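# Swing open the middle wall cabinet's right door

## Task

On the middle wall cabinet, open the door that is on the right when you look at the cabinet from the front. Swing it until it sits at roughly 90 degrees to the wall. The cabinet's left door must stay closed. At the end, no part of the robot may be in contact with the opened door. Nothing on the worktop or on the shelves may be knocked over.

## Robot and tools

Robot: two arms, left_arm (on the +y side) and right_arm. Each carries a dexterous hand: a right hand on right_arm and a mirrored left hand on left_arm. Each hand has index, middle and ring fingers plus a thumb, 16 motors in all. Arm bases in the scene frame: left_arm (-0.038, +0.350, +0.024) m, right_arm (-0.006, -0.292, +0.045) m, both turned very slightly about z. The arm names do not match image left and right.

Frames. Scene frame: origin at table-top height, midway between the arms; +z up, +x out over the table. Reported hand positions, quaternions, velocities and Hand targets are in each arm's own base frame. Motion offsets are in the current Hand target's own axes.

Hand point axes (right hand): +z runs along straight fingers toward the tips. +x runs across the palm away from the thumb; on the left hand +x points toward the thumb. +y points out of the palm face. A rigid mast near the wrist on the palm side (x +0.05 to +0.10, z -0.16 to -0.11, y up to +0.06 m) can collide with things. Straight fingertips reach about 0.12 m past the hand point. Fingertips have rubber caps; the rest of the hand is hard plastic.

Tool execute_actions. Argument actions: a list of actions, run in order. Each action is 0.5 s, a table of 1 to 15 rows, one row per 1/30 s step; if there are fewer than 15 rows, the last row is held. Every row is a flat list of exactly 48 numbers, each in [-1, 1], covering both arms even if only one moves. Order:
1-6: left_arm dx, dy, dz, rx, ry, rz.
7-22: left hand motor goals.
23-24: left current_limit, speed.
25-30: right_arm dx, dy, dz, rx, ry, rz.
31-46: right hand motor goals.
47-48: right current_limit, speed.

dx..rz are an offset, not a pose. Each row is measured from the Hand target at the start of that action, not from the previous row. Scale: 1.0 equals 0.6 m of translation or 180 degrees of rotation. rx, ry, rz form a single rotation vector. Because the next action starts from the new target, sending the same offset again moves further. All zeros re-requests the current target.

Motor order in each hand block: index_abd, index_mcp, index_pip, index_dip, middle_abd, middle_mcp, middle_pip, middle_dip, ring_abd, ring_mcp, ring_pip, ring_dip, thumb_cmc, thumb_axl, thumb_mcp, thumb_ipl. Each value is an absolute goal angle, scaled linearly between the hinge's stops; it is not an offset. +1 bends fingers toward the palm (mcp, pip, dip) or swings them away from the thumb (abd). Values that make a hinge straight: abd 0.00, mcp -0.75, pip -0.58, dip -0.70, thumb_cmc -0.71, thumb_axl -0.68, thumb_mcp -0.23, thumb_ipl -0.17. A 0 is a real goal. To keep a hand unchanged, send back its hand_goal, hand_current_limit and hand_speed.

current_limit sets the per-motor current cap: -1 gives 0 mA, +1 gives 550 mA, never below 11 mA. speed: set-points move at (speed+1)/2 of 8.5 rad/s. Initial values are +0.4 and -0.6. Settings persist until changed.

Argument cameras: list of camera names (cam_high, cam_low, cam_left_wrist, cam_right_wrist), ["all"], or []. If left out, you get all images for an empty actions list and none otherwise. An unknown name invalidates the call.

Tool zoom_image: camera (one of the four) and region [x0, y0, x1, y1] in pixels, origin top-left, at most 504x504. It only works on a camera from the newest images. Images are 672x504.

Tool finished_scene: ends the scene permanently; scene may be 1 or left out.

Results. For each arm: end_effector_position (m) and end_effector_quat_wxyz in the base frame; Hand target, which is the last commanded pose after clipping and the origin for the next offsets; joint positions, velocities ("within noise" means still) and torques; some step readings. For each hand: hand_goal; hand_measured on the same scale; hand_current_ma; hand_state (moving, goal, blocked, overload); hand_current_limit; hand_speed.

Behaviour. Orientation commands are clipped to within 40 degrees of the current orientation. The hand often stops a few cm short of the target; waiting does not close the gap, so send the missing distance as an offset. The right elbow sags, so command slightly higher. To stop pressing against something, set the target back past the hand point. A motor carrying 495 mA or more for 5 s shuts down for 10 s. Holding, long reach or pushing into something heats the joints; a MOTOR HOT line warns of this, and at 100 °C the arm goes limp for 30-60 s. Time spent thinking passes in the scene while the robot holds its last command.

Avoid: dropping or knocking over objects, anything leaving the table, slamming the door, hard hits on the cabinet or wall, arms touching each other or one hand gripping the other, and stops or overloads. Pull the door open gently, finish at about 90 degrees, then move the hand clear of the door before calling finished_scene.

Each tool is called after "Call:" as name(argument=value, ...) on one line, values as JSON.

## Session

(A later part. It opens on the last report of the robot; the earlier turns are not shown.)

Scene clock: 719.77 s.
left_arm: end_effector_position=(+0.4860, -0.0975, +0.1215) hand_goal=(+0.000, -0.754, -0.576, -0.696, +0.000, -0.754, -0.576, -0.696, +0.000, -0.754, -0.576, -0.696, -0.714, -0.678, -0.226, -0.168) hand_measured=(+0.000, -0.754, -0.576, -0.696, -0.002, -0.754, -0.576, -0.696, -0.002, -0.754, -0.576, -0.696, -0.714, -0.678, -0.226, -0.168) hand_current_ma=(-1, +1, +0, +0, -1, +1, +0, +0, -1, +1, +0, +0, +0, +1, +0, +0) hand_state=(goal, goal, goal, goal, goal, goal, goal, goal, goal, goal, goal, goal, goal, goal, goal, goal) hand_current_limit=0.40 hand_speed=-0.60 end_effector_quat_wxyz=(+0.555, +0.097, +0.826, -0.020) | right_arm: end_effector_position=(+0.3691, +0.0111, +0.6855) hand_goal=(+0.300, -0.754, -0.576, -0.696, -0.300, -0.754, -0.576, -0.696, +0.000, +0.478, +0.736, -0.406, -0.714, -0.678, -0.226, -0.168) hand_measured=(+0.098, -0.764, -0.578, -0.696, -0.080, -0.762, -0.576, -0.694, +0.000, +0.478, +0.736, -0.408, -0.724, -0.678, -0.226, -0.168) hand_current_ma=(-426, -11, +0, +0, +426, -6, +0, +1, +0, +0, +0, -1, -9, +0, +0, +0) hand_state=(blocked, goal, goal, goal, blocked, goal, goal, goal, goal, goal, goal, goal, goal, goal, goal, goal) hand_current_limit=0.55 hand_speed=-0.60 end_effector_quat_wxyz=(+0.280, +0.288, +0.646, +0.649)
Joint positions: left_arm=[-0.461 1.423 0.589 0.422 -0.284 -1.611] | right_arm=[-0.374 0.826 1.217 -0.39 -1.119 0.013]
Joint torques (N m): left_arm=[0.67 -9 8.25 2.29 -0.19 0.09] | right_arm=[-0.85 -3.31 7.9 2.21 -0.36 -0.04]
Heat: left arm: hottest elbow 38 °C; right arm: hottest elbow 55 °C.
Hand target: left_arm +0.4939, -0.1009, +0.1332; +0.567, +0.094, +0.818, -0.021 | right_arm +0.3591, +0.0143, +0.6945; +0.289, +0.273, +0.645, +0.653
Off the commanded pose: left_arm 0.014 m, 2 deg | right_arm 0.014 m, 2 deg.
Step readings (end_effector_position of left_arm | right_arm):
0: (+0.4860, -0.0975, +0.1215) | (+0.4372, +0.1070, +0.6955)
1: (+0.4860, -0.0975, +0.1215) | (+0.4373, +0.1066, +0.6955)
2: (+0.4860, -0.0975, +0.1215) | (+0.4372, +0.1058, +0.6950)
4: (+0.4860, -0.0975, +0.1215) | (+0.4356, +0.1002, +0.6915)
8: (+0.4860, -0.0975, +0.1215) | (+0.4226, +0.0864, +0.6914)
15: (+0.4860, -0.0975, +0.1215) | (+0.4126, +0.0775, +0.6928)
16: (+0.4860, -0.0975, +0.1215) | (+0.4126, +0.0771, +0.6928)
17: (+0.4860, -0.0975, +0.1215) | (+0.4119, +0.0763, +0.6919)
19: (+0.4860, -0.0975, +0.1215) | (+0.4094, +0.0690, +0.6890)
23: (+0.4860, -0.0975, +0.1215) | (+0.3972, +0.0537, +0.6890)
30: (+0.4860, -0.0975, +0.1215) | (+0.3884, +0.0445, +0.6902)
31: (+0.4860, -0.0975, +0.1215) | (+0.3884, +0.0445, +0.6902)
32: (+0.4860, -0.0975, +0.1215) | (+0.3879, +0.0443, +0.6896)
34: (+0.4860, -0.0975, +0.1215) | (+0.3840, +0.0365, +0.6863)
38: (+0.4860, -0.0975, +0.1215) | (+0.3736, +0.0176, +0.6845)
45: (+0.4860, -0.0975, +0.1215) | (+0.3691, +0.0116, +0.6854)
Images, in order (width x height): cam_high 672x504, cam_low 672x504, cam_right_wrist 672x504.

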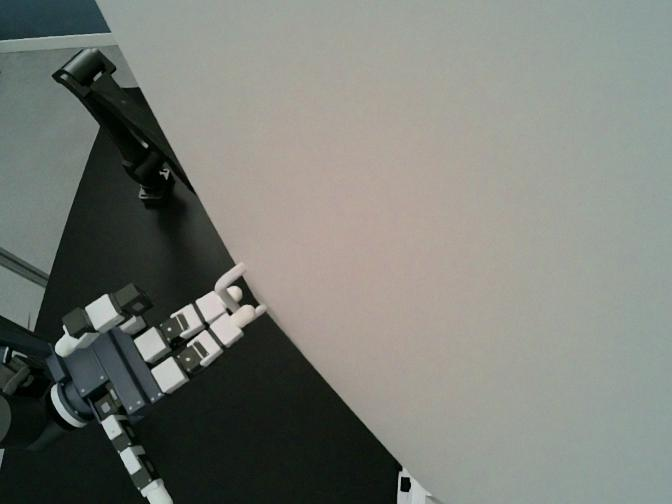

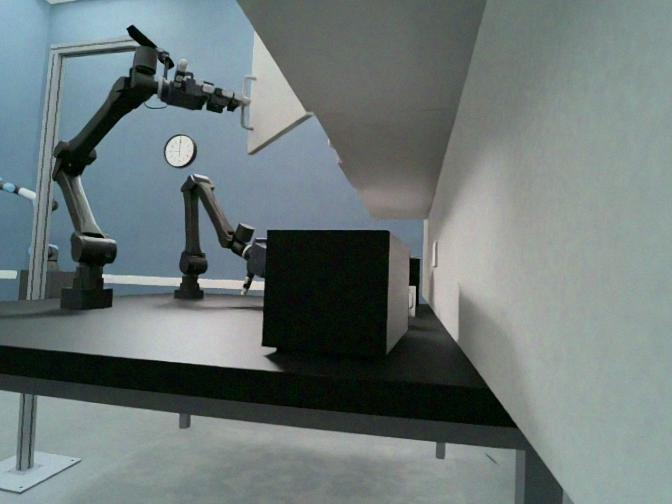

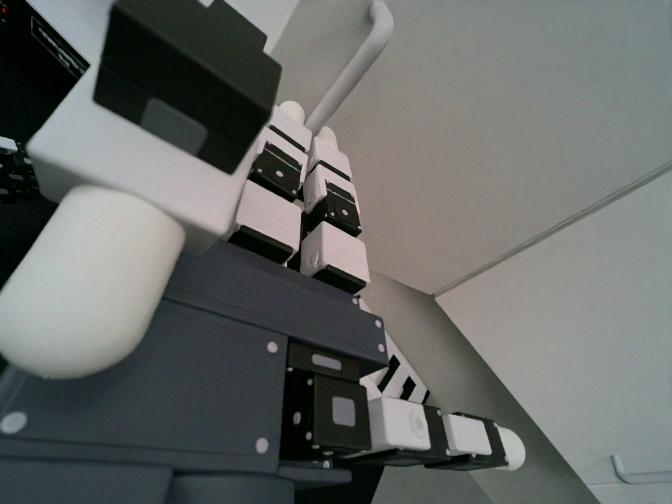

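Call:
execute_actions(actions=[[[0,0,0,0,0,0,0,-0.754,-0.576,-0.696,0,-0.754,-0.576,-0.696,0,-0.754,-0.576,-0.696,-0.714,-0.678,-0.226,-0.168,0.4,-0.6,0,0,0,0,0,0,-0.1,-0.754,-0.576,-0.696,0.1,-0.754,-0.576,-0.696,0,0.479,0.737,-0.406,-0.714,-0.678,-0.226,-0.168,0.4,-0.6]],[[0,0,0,0,0,0,0,-0.754,-0.576,-0.696,0,-0.754,-0.576,-0.696,0,-0.754,-0.576,-0.696,-0.714,-0.678,-0.226,-0.168,0.4,-0.6,0,0,-0.08,0,0,0,-0.1,-0.754,-0.576,-0.696,0.1,-0.754,-0.576,-0.696,0,0.479,0.737,-0.406,-0.714,-0.678,-0.226,-0.168,0.4,-0.6]]], cameras=["cam_high","cam_right_wrist"])

Scene clock: 762.83 s.
left_arm: end_effector_position=(+0.4860, -0.0975, +0.1215) hand_goal=(+0.000, -0.754, -0.576, -0.696, +0.000, -0.754, -0.576, -0.696, +0.000, -0.754, -0.576, -0.696, -0.714, -0.678, -0.226, -0.168) hand_measured=(+0.000, -0.754, -0.576, -0.696, -0.002, -0.754, -0.576, -0.696, -0.002, -0.754, -0.576, -0.696, -0.714, -0.678, -0.226, -0.168) hand_current_ma=(-1, +1, +0, +0, -1, +1, +0, +0, -1, +1, +0, +0, +0, +1, +0, +0) hand_state=(goal, goal, goal, goal, goal, goal, goal, goal, goal, goal, goal, goal, goal, goal, goal, goal) hand_current_limit=0.40 hand_speed=-0.60 end_effector_quat_wxyz=(+0.555, +0.097, +0.826, -0.020) | right_arm: end_effector_position=(+0.3330, -0.0221, +0.6861) hand_goal=(-0.100, -0.754, -0.576, -0.696, +0.100, -0.754, -0.576, -0.696, +0.000, +0.478, +0.736, -0.406, -0.714, -0.678, -0.226, -0.168) hand_measured=(-0.098, -0.764, -0.578, -0.696, +0.098, -0.762, -0.576, -0.694, +0.000, +0.478, +0.736, -0.408, -0.724, -0.678, -0.226, -0.168) hand_current_ma=(+1, -11, +0, +0, -1, -7, +0, +1, +0, +0, +0, -1, -9, +0, +0, +0) hand_state=(goal, goal, goal, goal, goal, goal, goal, goal, goal, goal, goal, goal, goal, goal, goal, goal) hand_current_limit=0.40 hand_speed=-0.60 end_effector_quat_wxyz=(+0.278, +0.285, +0.644, +0.653)
Joint positions: left_arm=[-0.461 1.423 0.589 0.422 -0.284 -1.611] | right_arm=[-0.571 0.785 1.193 -0.376 -1.323 0.045]
Joint torques (N m): left_arm=[0.73 -9.35 8.4 2.3 -0.19 0.09] | right_arm=[-0.44 -2.73 7.8 1.99 -0.12 -0.02]
Heat: left arm: hottest elbow 38 °C; right arm: hottest elbow 49 °C.
Hand target: left_arm +0.4939, -0.1009, +0.1332; +0.567, +0.094, +0.818, -0.021 | right_arm +0.3241, -0.0186, +0.6935; +0.289, +0.273, +0.645, +0.653
Off the commanded pose: left_arm 0.014 m, 2 deg | right_arm 0.012 m, 2 deg.
Step readings (end_effector_position of left_arm | right_arm):
0: (+0.4860, -0.0975, +0.1215) | (+0.3691, +0.0111, +0.6855)
1: (+0.4860, -0.0975, +0.1215) | (+0.3691, +0.0111, +0.6855)
2: (+0.4860, -0.0975, +0.1215) | (+0.3691, +0.0111, +0.6855)
4: (+0.4860, -0.0975, +0.1215) | (+0.3691, +0.0112, +0.6855)
8: (+0.4860, -0.0975, +0.1215) | (+0.3686, +0.0119, +0.6855)
15: (+0.4860, -0.0975, +0.1215) | (+0.3686, +0.0119, +0.6855)
16: (+0.4860, -0.0975, +0.1215) | (+0.3683, +0.0123, +0.6855)
17: (+0.4860, -0.0975, +0.1215) | (+0.3664, +0.0131, +0.6846)
19: (+0.4860, -0.0975, +0.1215) | (+0.3571, +0.0093, +0.6838)
23: (+0.4860, -0.0975, +0.1215) | (+0.3433, -0.0165, +0.6844)
30: (+0.4860, -0.0975, +0.1215) | (+0.3321, -0.0215, +0.6881)
Images, in order (width x height): cam_high 672x504, cam_right_wrist 672x504.

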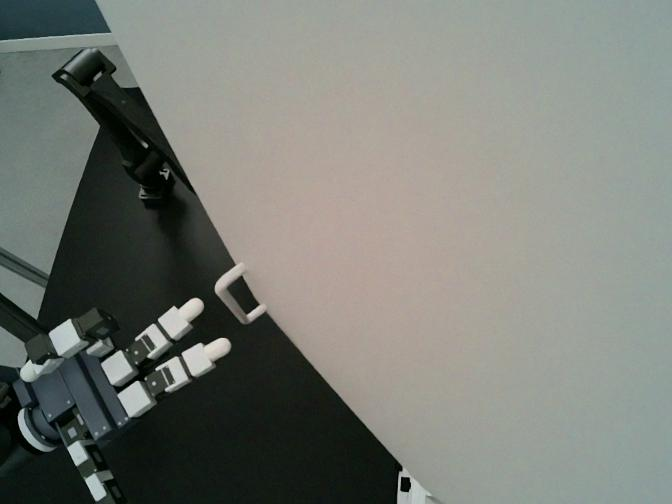

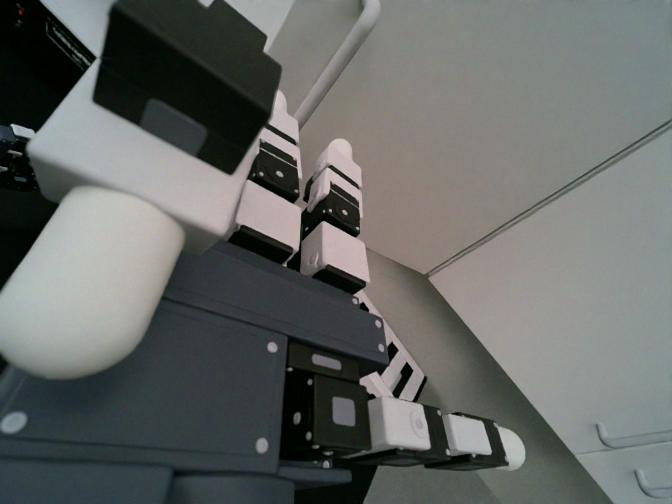

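Call:
execute_actions(actions=[[[0,0,0,0,0,0,0,-0.754,-0.576,-0.696,0,-0.754,-0.576,-0.696,0,-0.754,-0.576,-0.696,-0.714,-0.678,-0.226,-0.168,0.4,-0.6,0.0769,0,-0.0139,0,-0.044,0,0,-0.754,-0.576,-0.696,0,-0.754,-0.576,-0.696,0,0.479,0.737,-0.406,0,-0.678,-0.226,-0.168,0.4,-0.6]],[[0,0,0,0,0,0,0,-0.754,-0.576,-0.696,0,-0.754,-0.576,-0.696,0,-0.754,-0.576,-0.696,-0.714,-0.678,-0.226,-0.168,0.4,-0.6,0.085,0,0.053,0,-0.044,0,0,-0.754,-0.576,-0.696,0,-0.754,-0.576,-0.696,0,0.479,0.737,-0.406,0.571,-0.678,-0.226,-0.168,0.4,-0.6]]], cameras=["cam_high","cam_right_wrist"])

Scene clock: 779.77 s.
left_arm: end_effector_position=(+0.4860, -0.0975, +0.1215) hand_goal=(+0.000, -0.754, -0.576, -0.696, +0.000, -0.754, -0.576, -0.696, +0.000, -0.754, -0.576, -0.696, -0.714, -0.678, -0.226, -0.168) hand_measured=(+0.000, -0.754, -0.576, -0.696, -0.002, -0.754, -0.576, -0.696, -0.002, -0.754, -0.576, -0.696, -0.714, -0.678, -0.226, -0.168) hand_current_ma=(-1, +1, +0, +0, -1, +1, +0, +0, -1, +1, +0, +0, +0, +1, +0, +0) hand_state=(goal, goal, goal, goal, goal, goal, goal, goal, goal, goal, goal, goal, goal, goal, goal, goal) hand_current_limit=0.40 hand_speed=-0.60 end_effector_quat_wxyz=(+0.555, +0.097, +0.826, -0.020) | right_arm: end_effector_position=(+0.2833, +0.0682, +0.6876) hand_goal=(+0.000, -0.754, -0.576, -0.696, +0.000, -0.754, -0.576, -0.696, +0.000, +0.478, +0.736, -0.406, +0.570, -0.678, -0.226, -0.168) hand_measured=(-0.002, -0.764, -0.578, -0.696, +0.000, -0.762, -0.576, -0.694, +0.000, +0.480, +0.736, -0.408, +0.568, -0.678, -0.226, -0.168) hand_current_ma=(+0, -11, +0, +0, +0, -8, +0, +1, +0, +0, +0, -1, -1, +0, +0, +0) hand_state=(goal, goal, goal, goal, goal, goal, goal, goal, goal, goal, goal, goal, goal, goal, goal, goal) hand_current_limit=0.40 hand_speed=-0.60 end_effector_quat_wxyz=(+0.368, +0.362, +0.601, +0.611)
Joint positions: left_arm=[-0.461 1.423 0.589 0.422 -0.284 -1.611] | right_arm=[0.067 0.538 1.138 -0.582 -0.419 0.007]
Joint torques (N m): left_arm=[0.73 -9.52 8.36 2.28 -0.19 0.11] | right_arm=[0.5 0.73 8.13 1.58 0.17 -0.16]
Heat: left arm: hottest elbow 38 °C; right arm: hottest elbow 48 °C.
Hand target: left_arm +0.4939, -0.1009, +0.1332; +0.567, +0.094, +0.818, -0.021 | right_arm +0.2830, +0.0694, +0.6925; +0.375, +0.360, +0.599, +0.609
Off the commanded pose: left_arm 0.014 m, 2 deg | right_arm 0.005 m, 1 deg.
Step readings (end_effector_position of left_arm | right_arm):
0: (+0.4860, -0.0975, +0.1215) | (+0.3331, -0.0222, +0.6860)
1: (+0.4860, -0.0975, +0.1215) | (+0.3331, -0.0222, +0.6860)
2: (+0.4860, -0.0975, +0.1215) | (+0.3337, -0.0236, +0.6851)
4: (+0.4860, -0.0975, +0.1215) | (+0.3325, -0.0282, +0.6809)
8: (+0.4860, -0.0975, +0.1215) | (+0.3095, -0.0124, +0.6816)
15: (+0.4860, -0.0975, +0.1215) | (+0.2786, +0.0144, +0.6931)
16: (+0.4860, -0.0975, +0.1215) | (+0.2798, +0.0129, +0.6925)
17: (+0.4860, -0.0975, +0.1215) | (+0.2835, +0.0082, +0.6915)
19: (+0.4860, -0.0975, +0.1215) | (+0.2937, +0.0086, +0.6873)
23: (+0.4860, -0.0975, +0.1215) | (+0.2978, +0.0417, +0.6804)
30: (+0.4860, -0.0975, +0.1215) | (+0.2823, +0.0650, +0.6880)
Images, in order (width x height): cam_high 672x504, cam_right_wrist 672x504.

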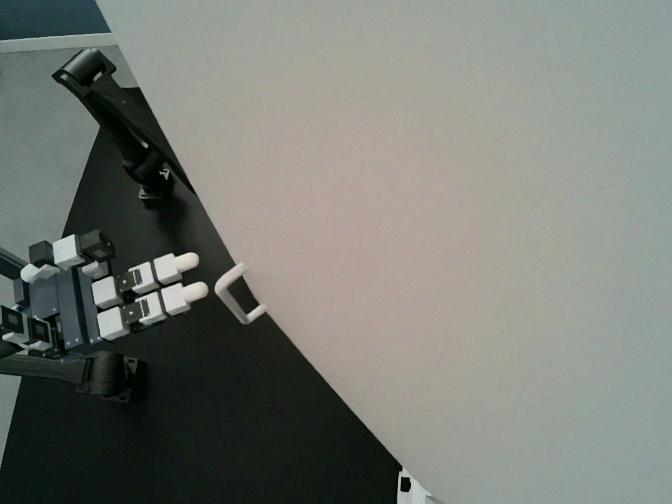

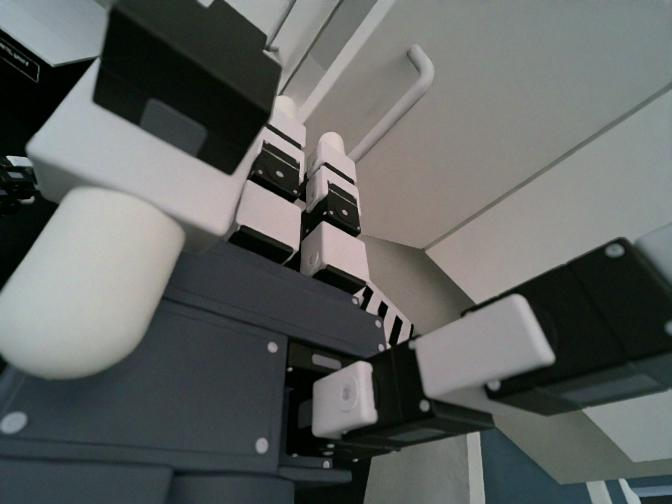

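Call:
execute_actions(actions=[[[0,0,0,0,0,0,0,-0.754,-0.576,-0.696,0,-0.754,-0.576,-0.696,0,-0.754,-0.576,-0.696,-0.714,-0.678,-0.226,-0.168,0.4,-0.6,0.11,0,0.032,0,-0.044,0,0,-0.754,-0.576,-0.696,0,-0.754,-0.576,-0.696,0,0.479,0.737,-0.406,0.571,-0.678,-0.226,-0.168,0.4,-0.6]],[[0,0,0,0,0,0,0,-0.754,-0.576,-0.696,0,-0.754,-0.576,-0.696,0,-0.754,-0.576,-0.696,-0.714,-0.678,-0.226,-0.168,0.4,-0.6,0.1,0,0.028,0,-0.044,0,0,-0.754,-0.576,-0.696,0,-0.754,-0.576,-0.696,0,0.479,0.737,-0.406,0.571,-0.678,-0.226,-0.168,0.4,-0.6]]], cameras=["cam_high","cam_right_wrist"])

Scene clock: 788.37 s.
left_arm: end_effector_position=(+0.4860, -0.0975, +0.1215) hand_goal=(+0.000, -0.754, -0.576, -0.696, +0.000, -0.754, -0.576, -0.696, +0.000, -0.754, -0.576, -0.696, -0.714, -0.678, -0.226, -0.168) hand_measured=(+0.000, -0.754, -0.576, -0.696, -0.002, -0.754, -0.576, -0.696, -0.002, -0.754, -0.576, -0.696, -0.714, -0.678, -0.226, -0.168) hand_current_ma=(-1, +1, +0, +0, -1, +1, +0, +0, -1, +1, +0, +0, +0, +1, +0, +0) hand_state=(goal, goal, goal, goal, goal, goal, goal, goal, goal, goal, goal, goal, goal, goal, goal, goal) hand_current_limit=0.40 hand_speed=-0.60 end_effector_quat_wxyz=(+0.555, +0.097, +0.826, -0.020) | right_arm: end_effector_position=(+0.2724, +0.2191, +0.6608) hand_goal=(+0.000, -0.754, -0.576, -0.696, +0.000, -0.754, -0.576, -0.696, +0.000, +0.478, +0.736, -0.406, +0.570, -0.678, -0.226, -0.168) hand_measured=(-0.002, -0.764, -0.578, -0.696, -0.002, -0.762, -0.576, -0.694, +0.000, +0.480, +0.736, -0.408, +0.568, -0.678, -0.226, -0.168) hand_current_ma=(+0, -11, -1, +0, +0, -8, +0, +1, +0, +0, +0, -1, +0, +0, +0, +0) hand_state=(goal, goal, goal, goal, goal, goal, goal, goal, goal, goal, goal, goal, goal, goal, goal, goal) hand_current_limit=0.40 hand_speed=-0.60 end_effector_quat_wxyz=(+0.460, +0.427, +0.576, +0.524)
Joint positions: left_arm=[-0.461 1.423 0.589 0.422 -0.284 -1.611] | right_arm=[1.115 0.753 1.138 -0.43 0.901 -0.047]
Joint torques (N m): left_arm=[0.73 -9.47 8.4 2.29 -0.18 0.07] | right_arm=[0.21 -2.49 10.96 2.44 0.2 -0.02]
Heat: left arm: hottest elbow 38 °C; right arm: hottest elbow 47 °C.
Hand target: left_arm +0.4939, -0.1009, +0.1332; +0.567, +0.094, +0.818, -0.021 | right_arm +0.2657, +0.1990, +0.6922; +0.454, +0.440, +0.541, +0.554
Off the commanded pose: left_arm 0.014 m, 2 deg | right_arm 0.038 m, 5 deg.
Step readings (end_effector_position of left_arm | right_arm):
0: (+0.4860, -0.0975, +0.1215) | (+0.2833, +0.0682, +0.6876)
1: (+0.4860, -0.0975, +0.1215) | (+0.2835, +0.0677, +0.6877)
2: (+0.4860, -0.0975, +0.1215) | (+0.2852, +0.0642, +0.6879)
4: (+0.4860, -0.0975, +0.1215) | (+0.2857, +0.0711, +0.6866)
8: (+0.4860, -0.0975, +0.1215) | (+0.2718, +0.1137, +0.6856)
15: (+0.4860, -0.0975, +0.1215) | (+0.2620, +0.1288, +0.6853)
16: (+0.4860, -0.0975, +0.1215) | (+0.2627, +0.1303, +0.6848)
17: (+0.4860, -0.0975, +0.1215) | (+0.2640, +0.1285, +0.6853)
19: (+0.4860, -0.0975, +0.1215) | (+0.2628, +0.1331, +0.6862)
23: (+0.4860, -0.0975, +0.1215) | (+0.2546, +0.1767, +0.6818)
30: (+0.4860, -0.0975, +0.1215) | (+0.2719, +0.2206, +0.6595)
Images, in order (width x height): cam_high 672x504, cam_right_wrist 672x504.

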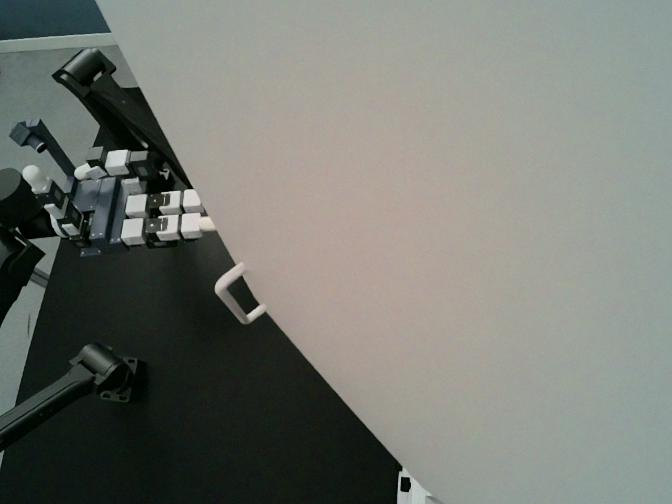

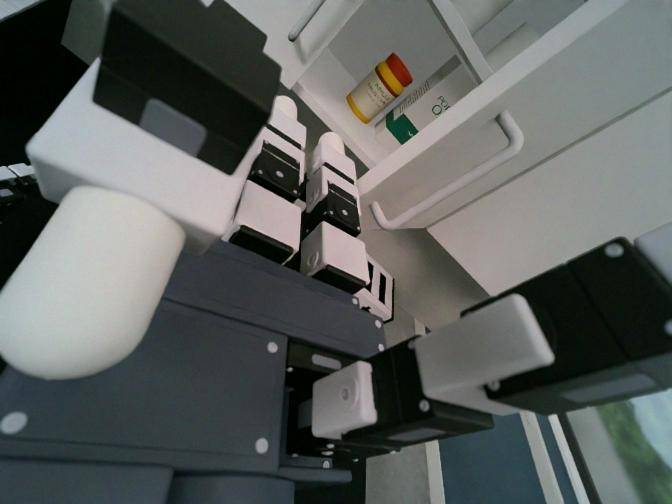

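Call:
execute_actions(actions=[[[0,0,0,0,0,0,0,-0.754,-0.576,-0.696,0,-0.754,-0.576,-0.696,0,-0.754,-0.576,-0.696,-0.714,-0.678,-0.226,-0.168,0.4,-0.6,-0.007,0.01,0.09,0,-0.05,0,0,-0.754,-0.576,-0.696,0,-0.754,-0.576,-0.696,0,0.479,0.737,-0.406,0.571,-0.678,-0.226,-0.168,0.4,-0.6]],[[0,0,0,0,0,0,0,-0.754,-0.576,-0.696,0,-0.754,-0.576,-0.696,0,-0.754,-0.576,-0.696,-0.714,-0.678,-0.226,-0.168,0.4,-0.6,0,0.01,0.1,0,0,0,0,-0.754,-0.576,-0.696,0,-0.754,-0.576,-0.696,0,0.479,0.737,-0.406,0.571,-0.678,-0.226,-0.168,0.4,-0.6]]], cameras=["cam_high","cam_right_wrist"])

Scene clock: 800.07 s.
left_arm: end_effector_position=(+0.4860, -0.0975, +0.1215) hand_goal=(+0.000, -0.754, -0.576, -0.696, +0.000, -0.754, -0.576, -0.696, +0.000, -0.754, -0.576, -0.696, -0.714, -0.678, -0.226, -0.168) hand_measured=(+0.000, -0.754, -0.576, -0.696, -0.002, -0.754, -0.576, -0.696, -0.002, -0.754, -0.576, -0.696, -0.714, -0.678, -0.226, -0.168) hand_current_ma=(-1, +1, +0, +0, -1, +1, +0, +0, -1, +1, +0, +0, +0, +1, +0, +0) hand_state=(goal, goal, goal, goal, goal, goal, goal, goal, goal, goal, goal, goal, goal, goal, goal, goal) hand_current_limit=0.40 hand_speed=-0.60 end_effector_quat_wxyz=(+0.555, +0.097, +0.826, -0.020) | right_arm: end_effector_position=(+0.3866, +0.2214, +0.6582) hand_goal=(+0.000, -0.754, -0.576, -0.696, +0.000, -0.754, -0.576, -0.696, +0.000, +0.478, +0.736, -0.406, +0.570, -0.678, -0.226, -0.168) hand_measured=(+0.000, -0.764, -0.578, -0.696, +0.000, -0.762, -0.576, -0.694, +0.000, +0.480, +0.736, -0.408, +0.570, -0.678, -0.226, -0.168) hand_current_ma=(+0, -11, -1, +0, +0, -8, +0, +1, +0, +1, +0, -1, +0, +0, +0, +0) hand_state=(goal, goal, goal, goal, goal, goal, goal, goal, goal, goal, goal, goal, goal, goal, goal, goal) hand_current_limit=0.40 hand_speed=-0.60 end_effector_quat_wxyz=(+0.499, +0.475, +0.543, +0.480)
Joint positions: left_arm=[-0.461 1.423 0.589 0.422 -0.284 -1.611] | right_arm=[0.831 0.98 1.247 -0.327 0.783 -0.044]
Joint torques (N m): left_arm=[0.67 -9.35 8.29 2.29 -0.15 0.12] | right_arm=[-0.67 -4.89 13.98 2.15 -0.09 0.03]
Heat: left arm: hottest elbow 38 °C; right arm: hottest elbow 48 °C.
Hand target: left_arm +0.4939, -0.1009, +0.1332; +0.567, +0.094, +0.818, -0.021 | right_arm +0.3790, +0.2082, +0.7072; +0.495, +0.482, +0.504, +0.517
Off the commanded pose: left_arm 0.014 m, 2 deg | right_arm 0.051 m, 6 deg.
Step readings (end_effector_position of left_arm | right_arm):
0: (+0.4860, -0.0975, +0.1215) | (+0.2724, +0.2191, +0.6608)
1: (+0.4860, -0.0975, +0.1215) | (+0.2724, +0.2191, +0.6608)
2: (+0.4860, -0.0975, +0.1215) | (+0.2738, +0.2177, +0.6609)
4: (+0.4860, -0.0975, +0.1215) | (+0.2811, +0.2109, +0.6631)
8: (+0.4860, -0.0975, +0.1215) | (+0.3110, +0.2088, +0.6596)
15: (+0.4860, -0.0975, +0.1215) | (+0.3299, +0.2270, +0.6443)
16: (+0.4860, -0.0975, +0.1215) | (+0.3299, +0.2270, +0.6443)
17: (+0.4860, -0.0975, +0.1215) | (+0.3304, +0.2282, +0.6460)
19: (+0.4860, -0.0975, +0.1215) | (+0.3393, +0.2294, +0.6514)
23: (+0.4860, -0.0975, +0.1215) | (+0.3689, +0.2152, +0.6605)
30: (+0.4860, -0.0975, +0.1215) | (+0.3873, +0.2198, +0.6544)
Images, in order (width x height): cam_high 672x504, cam_right_wrist 672x504.

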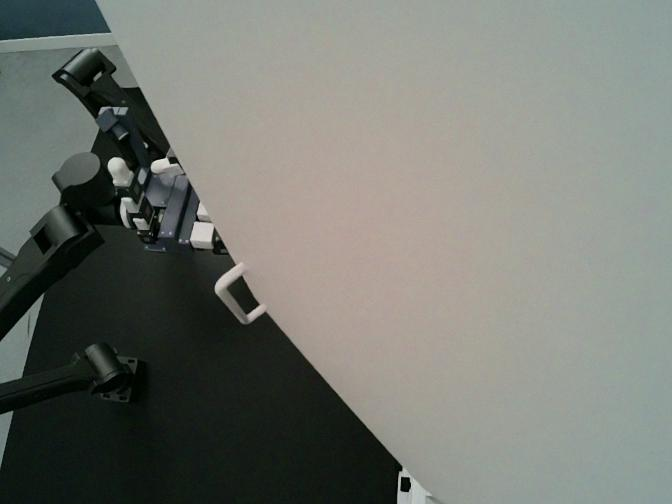

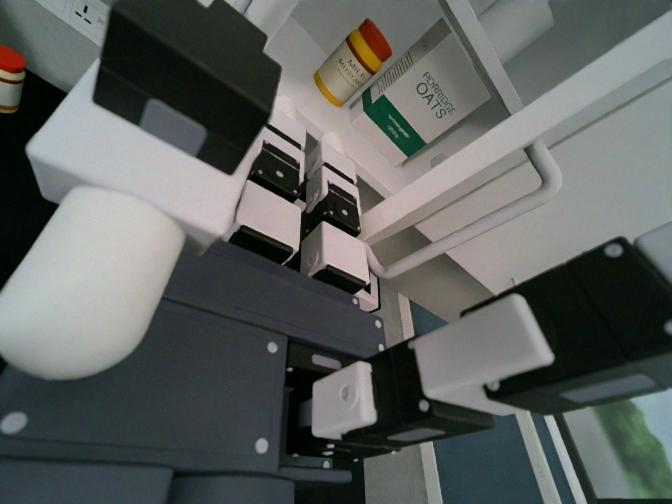

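Call:
execute_actions(actions=[[[0,0,0,0,0,0,0,-0.754,-0.576,-0.696,0,-0.754,-0.576,-0.696,0,-0.754,-0.576,-0.696,-0.714,-0.678,-0.226,-0.168,0.4,-0.6,0,0.03,0.11,0,0,0,0,-0.754,-0.576,-0.696,0,-0.754,-0.576,-0.696,0,0.479,0.737,-0.406,0.571,-0.678,-0.226,-0.168,0.4,-0.6]],[[0,0,0,0,0,0,0,-0.754,-0.576,-0.696,0,-0.754,-0.576,-0.696,0,-0.754,-0.576,-0.696,-0.714,-0.678,-0.226,-0.168,0.4,-0.6,-0.05,0.01,0.0,0,0,0,0,-0.754,-0.576,-0.696,0,-0.754,-0.576,-0.696,0,0.479,0.737,-0.406,0.571,-0.678,-0.226,-0.168,0.4,-0.6]]], cameras=["cam_high","cam_low","cam_right_wrist"])

Scene clock: 815.33 s.
left_arm: end_effector_position=(+0.4860, -0.0975, +0.1215) hand_goal=(+0.000, -0.754, -0.576, -0.696, +0.000, -0.754, -0.576, -0.696, +0.000, -0.754, -0.576, -0.696, -0.714, -0.678, -0.226, -0.168) hand_measured=(+0.000, -0.754, -0.576, -0.696, -0.002, -0.754, -0.576, -0.696, -0.002, -0.754, -0.576, -0.696, -0.714, -0.678, -0.226, -0.168) hand_current_ma=(-1, +1, +0, +0, -1, +1, +0, +0, -1, +1, +0, +0, +0, +1, +0, +0) hand_state=(goal, goal, goal, goal, goal, goal, goal, goal, goal, goal, goal, goal, goal, goal, goal, goal) hand_current_limit=0.40 hand_speed=-0.60 end_effector_quat_wxyz=(+0.555, +0.097, +0.826, -0.020) | right_arm: end_effector_position=(+0.4656, +0.1996, +0.6738) hand_goal=(+0.000, -0.754, -0.576, -0.696, +0.000, -0.754, -0.576, -0.696, +0.000, +0.478, +0.736, -0.406, +0.570, -0.678, -0.226, -0.168) hand_measured=(+0.000, -0.764, -0.578, -0.696, +0.000, -0.764, -0.576, -0.694, +0.000, +0.480, +0.736, -0.408, +0.570, -0.678, -0.226, -0.168) hand_current_ma=(+0, -11, -1, +0, +0, -9, +0, +1, +0, +1, +0, -1, +0, +0, +0, +0) hand_state=(goal, goal, goal, goal, goal, goal, goal, goal, goal, goal, goal, goal, goal, goal, goal, goal) hand_current_limit=0.40 hand_speed=-0.60 end_effector_quat_wxyz=(+0.492, +0.483, +0.543, +0.479)
Joint positions: left_arm=[-0.461 1.423 0.589 0.422 -0.284 -1.611] | right_arm=[0.629 1.105 1.379 -0.341 0.582 -0.034]
Joint torques (N m): left_arm=[0.91 -9.29 8.36 2.3 -0.17 0.1] | right_arm=[-0.44 -8.82 14.41 1.29 -0.1 0.03]
Heat: left arm: hottest elbow 38 °C; right arm: hottest elbow 54 °C.
Hand target: left_arm +0.4939, -0.1009, +0.1332; +0.567, +0.094, +0.818, -0.021 | right_arm +0.4456, +0.1811, +0.7329; +0.495, +0.482, +0.504, +0.517
Off the commanded pose: left_arm 0.014 m, 2 deg | right_arm 0.065 m, 6 deg.
Step readings (end_effector_position of left_arm | right_arm):
0: (+0.4860, -0.0975, +0.1215) | (+0.3866, +0.2214, +0.6582)
1: (+0.4860, -0.0975, +0.1215) | (+0.3866, +0.2214, +0.6582)
2: (+0.4860, -0.0975, +0.1215) | (+0.3873, +0.2227, +0.6592)
4: (+0.4860, -0.0975, +0.1215) | (+0.3986, +0.2266, +0.6654)
8: (+0.4860, -0.0975, +0.1215) | (+0.4321, +0.2183, +0.6754)
15: (+0.4860, -0.0975, +0.1215) | (+0.4551, +0.2214, +0.6702)
16: (+0.4860, -0.0975, +0.1215) | (+0.4556, +0.2220, +0.6704)
17: (+0.4860, -0.0975, +0.1215) | (+0.4557, +0.2231, +0.6703)
19: (+0.4860, -0.0975, +0.1215) | (+0.4568, +0.2242, +0.6717)
23: (+0.4860, -0.0975, +0.1215) | (+0.4630, +0.2121, +0.6720)
30: (+0.4860, -0.0975, +0.1215) | (+0.4658, +0.1985, +0.6741)
Images, in order (width x height): cam_high 672x504, cam_low 672x504, cam_right_wrist 672x504.

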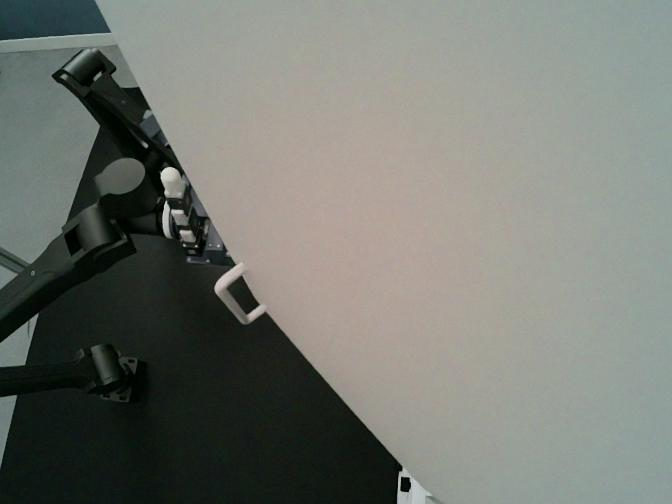

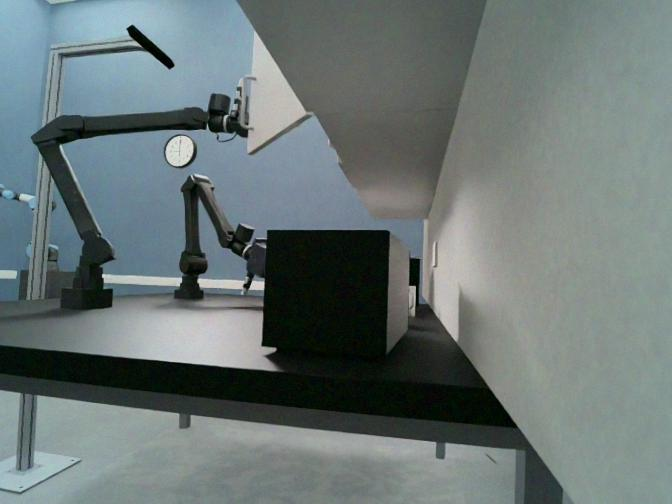

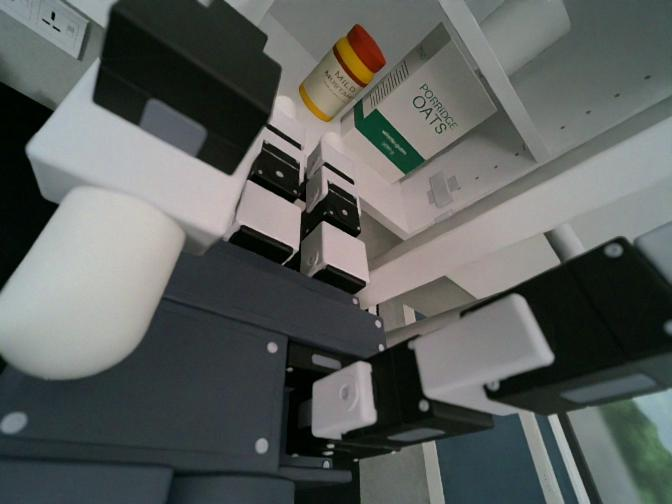

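Call:
execute_actions(actions=[[[0,0,0,0,0,0,0,-0.754,-0.576,-0.696,0,-0.754,-0.576,-0.696,0,-0.754,-0.576,-0.696,-0.714,-0.678,-0.226,-0.168,0.4,-0.6,-0.07,0,-0.01,0,0,0,0,-0.754,-0.576,-0.696,0,-0.754,-0.576,-0.696,0,0.479,0.737,-0.406,0.571,-0.678,-0.226,-0.168,0.4,-0.6]],[[0,0,0,0,0,0,0,-0.754,-0.576,-0.696,0,-0.754,-0.576,-0.696,0,-0.754,-0.576,-0.696,-0.714,-0.678,-0.226,-0.168,0.4,-0.6,-0.08,0.0,-0.02,0,0,0,0,-0.754,-0.576,-0.696,0,-0.754,-0.576,-0.696,0,0.479,0.737,-0.406,0.571,-0.678,-0.226,-0.168,0.4,-0.6]]], cameras=["cam_high","cam_low","cam_right_wrist"])

Scene clock: 823.47 s.
left_arm: end_effector_position=(+0.4860, -0.0975, +0.1215) hand_goal=(+0.000, -0.754, -0.576, -0.696, +0.000, -0.754, -0.576, -0.696, +0.000, -0.754, -0.576, -0.696, -0.714, -0.678, -0.226, -0.168) hand_measured=(+0.000, -0.754, -0.576, -0.696, -0.002, -0.754, -0.576, -0.696, -0.002, -0.754, -0.576, -0.696, -0.714, -0.678, -0.226, -0.168) hand_current_ma=(-1, +1, +0, +0, -1, +1, +0, +0, -1, +1, +0, +0, +0, +1, +0, +0) hand_state=(goal, goal, goal, goal, goal, goal, goal, goal, goal, goal, goal, goal, goal, goal, goal, goal) hand_current_limit=0.40 hand_speed=-0.60 end_effector_quat_wxyz=(+0.555, +0.097, +0.826, -0.020) | right_arm: end_effector_position=(+0.4228, +0.1327, +0.7136) hand_goal=(+0.000, -0.754, -0.576, -0.696, +0.000, -0.754, -0.576, -0.696, +0.000, +0.478, +0.736, -0.406, +0.570, -0.678, -0.226, -0.168) hand_measured=(+0.000, -0.766, -0.578, -0.696, +0.000, -0.764, -0.576, -0.694, +0.000, +0.478, +0.736, -0.408, +0.568, -0.678, -0.226, -0.168) hand_current_ma=(+0, -12, -1, +0, +0, -9, +0, +1, +0, +0, +0, -1, +0, +0, +0, +0) hand_state=(goal, goal, goal, goal, goal, goal, goal, goal, goal, goal, goal, goal, goal, goal, goal, goal) hand_current_limit=0.40 hand_speed=-0.60 end_effector_quat_wxyz=(+0.454, +0.467, +0.538, +0.536)
Joint positions: left_arm=[-0.461 1.423 0.589 0.422 -0.284 -1.611] | right_arm=[0.486 0.946 1.365 -0.435 0.334 0.018]
Joint torques (N m): left_arm=[0.56 -9.35 8.38 2.3 -0.18 0.1] | right_arm=[-6.83 -3.9 9.92 2.35 0.68 -0.35]
Heat: left arm: hottest elbow 38 °C; right arm: hottest elbow 54 °C.
Hand target: left_arm +0.4939, -0.1009, +0.1332; +0.567, +0.094, +0.818, -0.021 | right_arm +0.4315, +0.0904, +0.7325; +0.495, +0.482, +0.504, +0.517
Off the commanded pose: left_arm 0.014 m, 2 deg | right_arm 0.047 m, 7 deg.
Step readings (end_effector_position of left_arm | right_arm):
0: (+0.4860, -0.0975, +0.1215) | (+0.4656, +0.1999, +0.6738)
1: (+0.4860, -0.0975, +0.1215) | (+0.4656, +0.1999, +0.6738)
2: (+0.4860, -0.0975, +0.1215) | (+0.4654, +0.1998, +0.6741)
4: (+0.4860, -0.0975, +0.1215) | (+0.4663, +0.1979, +0.6754)
8: (+0.4860, -0.0975, +0.1215) | (+0.4611, +0.1869, +0.6834)
15: (+0.4860, -0.0975, +0.1215) | (+0.4504, +0.1667, +0.6962)
16: (+0.4860, -0.0975, +0.1215) | (+0.4500, +0.1658, +0.6969)
17: (+0.4860, -0.0975, +0.1215) | (+0.4495, +0.1661, +0.6975)
19: (+0.4860, -0.0975, +0.1215) | (+0.4474, +0.1652, +0.6989)
23: (+0.4860, -0.0975, +0.1215) | (+0.4405, +0.1569, +0.6997)
30: (+0.4860, -0.0975, +0.1215) | (+0.4262, +0.1379, +0.7106)
Images, in order (width x height): cam_high 672x504, cam_low 672x504, cam_right_wrist 672x504.

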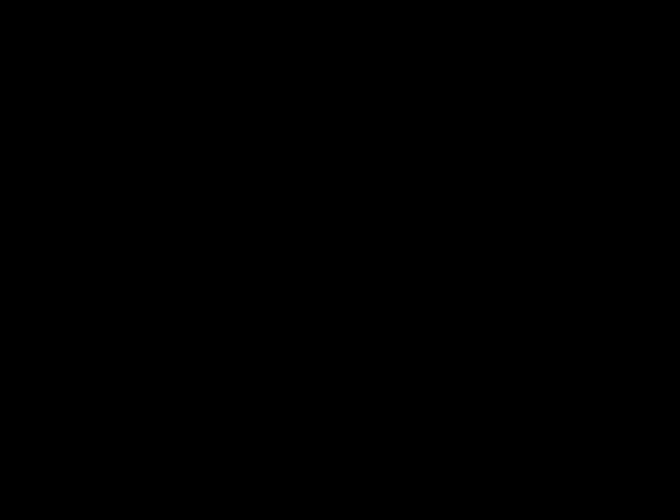

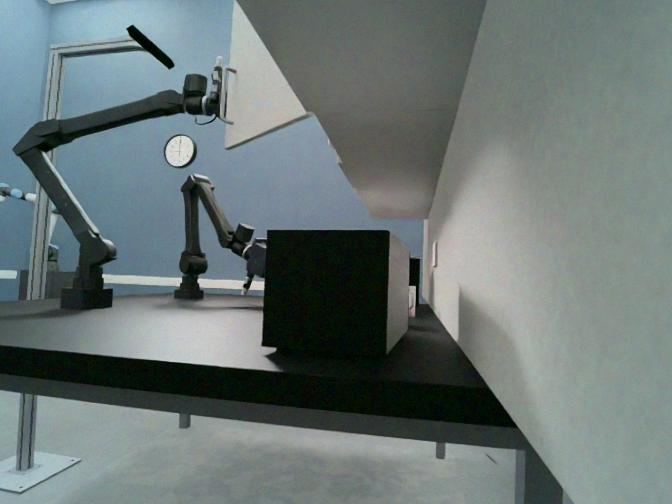

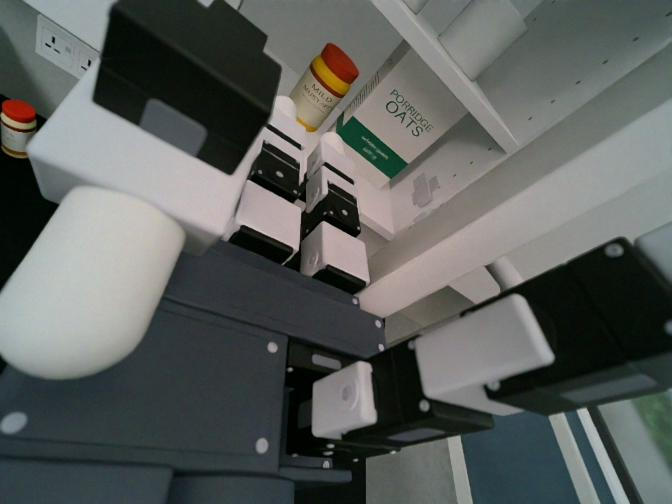

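Call:
execute_actions(actions=[[[0,0,0,0,0,0,0,-0.754,-0.576,-0.696,0,-0.754,-0.576,-0.696,0,-0.754,-0.576,-0.696,-0.714,-0.678,-0.226,-0.168,0.4,-0.6,-0.04,0,-0.02,0,0,0,0,-0.754,-0.576,-0.696,0,-0.754,-0.576,-0.696,0,0.479,0.737,-0.406,0.571,-0.678,-0.226,-0.168,0.4,-0.6]]], cameras=["cam_low","cam_right_wrist"])

Call:
zoom_image(camera="cam_low", region=[150, 0, 400, 200])

Scene clock: 829.77 s.
left_arm: end_effector_position=(+0.4860, -0.0975, +0.1215) hand_goal=(+0.000, -0.754, -0.576, -0.696, +0.000, -0.754, -0.576, -0.696, +0.000, -0.754, -0.576, -0.696, -0.714, -0.678, -0.226, -0.168) hand_measured=(+0.000, -0.754, -0.576, -0.696, -0.002, -0.754, -0.576, -0.696, -0.002, -0.754, -0.576, -0.696, -0.714, -0.678, -0.226, -0.168) hand_current_ma=(-1, +1, +0, +0, -1, +1, +0, +0, -1, +1, +0, +0, +0, +1, +0, +0) hand_state=(goal, goal, goal, goal, goal, goal, goal, goal, goal, goal, goal, goal, goal, goal, goal, goal) hand_current_limit=0.40 hand_speed=-0.60 end_effector_quat_wxyz=(+0.555, +0.097, +0.826, -0.020) | right_arm: end_effector_position=(+0.3957, +0.0895, +0.7272) hand_goal=(+0.000, -0.754, -0.576, -0.696, +0.000, -0.754, -0.576, -0.696, +0.000, +0.478, +0.736, -0.406, +0.570, -0.678, -0.226, -0.168) hand_measured=(+0.000, -0.766, -0.578, -0.696, +0.000, -0.764, -0.576, -0.694, +0.000, +0.478, +0.736, -0.408, +0.568, -0.678, -0.226, -0.168) hand_current_ma=(+0, -12, -1, +0, +0, -9, +0, +1, +0, +0, +0, -1, +0, +0, +0, +0) hand_state=(goal, goal, goal, goal, goal, goal, goal, goal, goal, goal, goal, goal, goal, goal, goal, goal) hand_current_limit=0.40 hand_speed=-0.60 end_effector_quat_wxyz=(+0.460, +0.471, +0.521, +0.543)
Joint positions: left_arm=[-0.461 1.423 0.589 0.422 -0.284 -1.611] | right_arm=[0.396 0.863 1.345 -0.467 0.263 0.028]
Joint torques (N m): left_arm=[0.73 -9.29 8.24 2.25 -0.17 0.06] | right_arm=[-5.83 -0.03 9.65 2.86 0.44 -0.43]
Heat: left arm: hottest elbow 38 °C; right arm: hottest elbow 54 °C.
Hand target: left_arm +0.4939, -0.1009, +0.1332; +0.567, +0.094, +0.818, -0.021 | right_arm +0.4206, +0.0659, +0.7322; +0.495, +0.482, +0.504, +0.517
Off the commanded pose: left_arm 0.014 m, 2 deg | right_arm 0.035 m, 6 deg.
Step readings (end_effector_position of left_arm | right_arm):
0: (+0.4860, -0.0975, +0.1215) | (+0.4228, +0.1327, +0.7136)
1: (+0.4860, -0.0975, +0.1215) | (+0.4228, +0.1327, +0.7136)
2: (+0.4860, -0.0975, +0.1215) | (+0.4227, +0.1325, +0.7139)
4: (+0.4860, -0.0975, +0.1215) | (+0.4210, +0.1316, +0.7138)
8: (+0.4860, -0.0975, +0.1215) | (+0.4140, +0.1204, +0.7136)
15: (+0.4860, -0.0975, +0.1215) | (+0.4003, +0.0974, +0.7231)
Images, in order (width x height): cam_low 672x504, cam_right_wrist 672x504.

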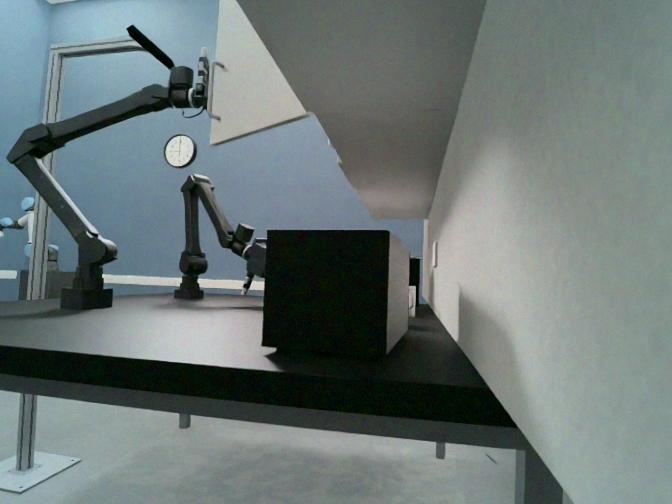

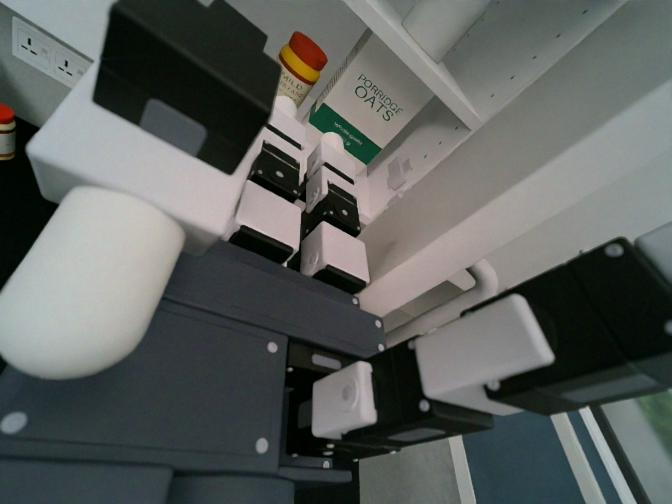

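Scaled by 2.016.

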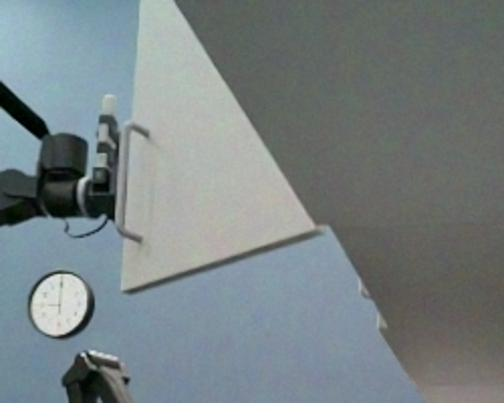

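Call:
execute_actions(actions=[[[0,0,0,0,0,0,0,-0.754,-0.576,-0.696,0,-0.754,-0.576,-0.696,0,-0.754,-0.576,-0.696,-0.714,-0.678,-0.226,-0.168,0.4,-0.6,-0.065,0,-0.01,0,0,0,0,-0.754,-0.576,-0.696,0,-0.754,-0.576,-0.696,0,0.479,0.737,-0.406,0.571,-0.678,-0.226,-0.168,0.4,-0.6]],[[0,0,0,0,0,0,0,-0.754,-0.576,-0.696,0,-0.754,-0.576,-0.696,0,-0.754,-0.576,-0.696,-0.714,-0.678,-0.226,-0.168,0.4,-0.6,-0.065,0,-0.01,0,0,0,0,-0.754,-0.576,-0.696,0,-0.754,-0.576,-0.696,0,0.479,0.737,-0.406,0.571,-0.678,-0.226,-0.168,0.4,-0.6]]], cameras=["cam_low","cam_right_wrist"])

Call:
zoom_image(camera="cam_low", region=[150, 0, 400, 200])

Scene clock: 845.43 s.
left_arm: end_effector_position=(+0.4860, -0.0975, +0.1215) hand_goal=(+0.000, -0.754, -0.576, -0.696, +0.000, -0.754, -0.576, -0.696, +0.000, -0.754, -0.576, -0.696, -0.714, -0.678, -0.226, -0.168) hand_measured=(+0.000, -0.754, -0.576, -0.696, -0.002, -0.754, -0.576, -0.696, -0.002, -0.754, -0.576, -0.696, -0.714, -0.678, -0.226, -0.168) hand_current_ma=(-1, +1, +0, +0, -1, +1, +0, +0, -1, +1, +0, +0, +0, +1, +0, +0) hand_state=(goal, goal, goal, goal, goal, goal, goal, goal, goal, goal, goal, goal, goal, goal, goal, goal) hand_current_limit=0.40 hand_speed=-0.60 end_effector_quat_wxyz=(+0.555, +0.097, +0.826, -0.020) | right_arm: end_effector_position=(+0.4288, -0.0175, +0.7055) hand_goal=(+0.000, -0.754, -0.576, -0.696, +0.000, -0.754, -0.576, -0.696, +0.000, +0.478, +0.736, -0.406, +0.570, -0.678, -0.226, -0.168) hand_measured=(+0.000, -0.766, -0.578, -0.696, +0.000, -0.764, -0.576, -0.694, +0.000, +0.480, +0.736, -0.408, +0.568, -0.678, -0.226, -0.168) hand_current_ma=(+0, -13, -1, +0, +0, -10, +0, +1, +0, +0, +0, -1, -1, +0, +0, +0) hand_state=(goal, goal, goal, goal, goal, goal, goal, goal, goal, goal, goal, goal, goal, goal, goal, goal) hand_current_limit=0.40 hand_speed=-0.60 end_effector_quat_wxyz=(+0.479, +0.506, +0.513, +0.502)
Joint positions: left_arm=[-0.461 1.423 0.589 0.422 -0.284 -1.611] | right_arm=[0.008 0.88 1.326 -0.485 -0.022 0.016]
Joint torques (N m): left_arm=[0.97 -9.29 8.32 2.26 -0.19 0.07] | right_arm=[0.09 -4.89 9.59 2.73 -0.15 -0.2]
Heat: left arm: hottest elbow 39 °C; right arm: hottest elbow 52 °C.
Hand target: left_arm +0.4939, -0.1009, +0.1332; +0.567, +0.094, +0.818, -0.021 | right_arm +0.4120, -0.0125, +0.7319; +0.495, +0.482, +0.504, +0.517
Off the commanded pose: left_arm 0.014 m, 2 deg | right_arm 0.032 m, 4 deg.
Step readings (end_effector_position of left_arm | right_arm):
0: (+0.4860, -0.0975, +0.1215) | (+0.3957, +0.0895, +0.7272)
1: (+0.4860, -0.0975, +0.1215) | (+0.3958, +0.0892, +0.7272)
2: (+0.4860, -0.0975, +0.1215) | (+0.3959, +0.0897, +0.7270)
4: (+0.4860, -0.0975, +0.1215) | (+0.3934, +0.0882, +0.7275)
8: (+0.4860, -0.0975, +0.1215) | (+0.3849, +0.0684, +0.7277)
15: (+0.4860, -0.0975, +0.1215) | (+0.3716, +0.0333, +0.7379)
16: (+0.4860, -0.0975, +0.1215) | (+0.3708, +0.0314, +0.7385)
17: (+0.4860, -0.0975, +0.1215) | (+0.3706, +0.0306, +0.7386)
19: (+0.4860, -0.0975, +0.1215) | (+0.3676, +0.0284, +0.7398)
23: (+0.4860, -0.0975, +0.1215) | (+0.3619, +0.0069, +0.7427)
30: (+0.4860, -0.0975, +0.1215) | (+0.4102, -0.0187, +0.7177)
Images, in order (width x height): cam_low 672x504, cam_right_wrist 672x504.

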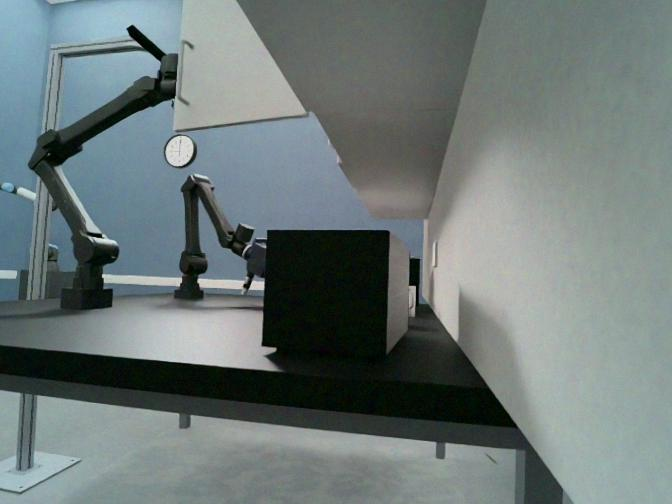

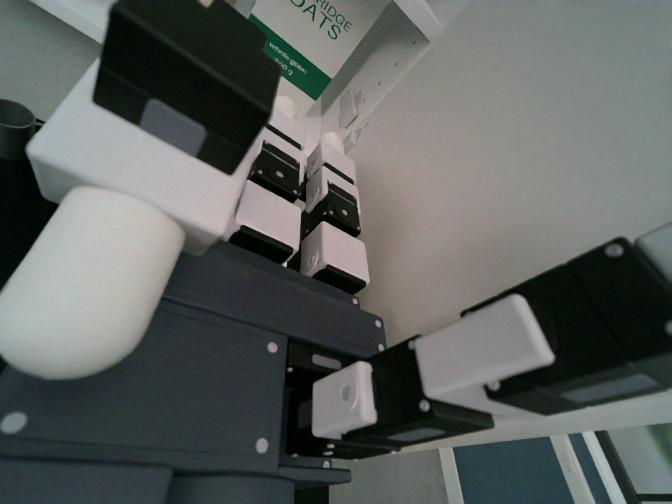

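Scaled by 2.016.

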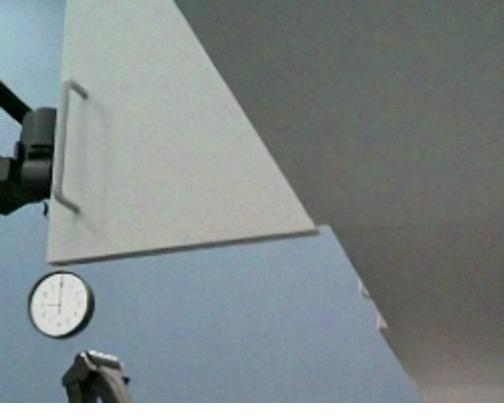

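Call:
zoom_image(camera="cam_low", region=[150, 50, 500, 250])

Scaled by 1.440.

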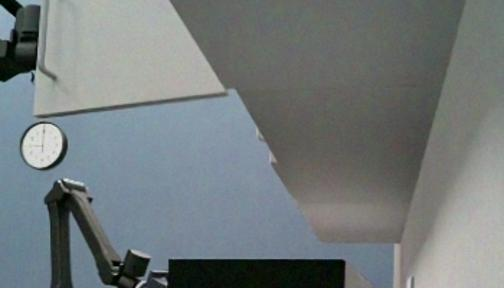

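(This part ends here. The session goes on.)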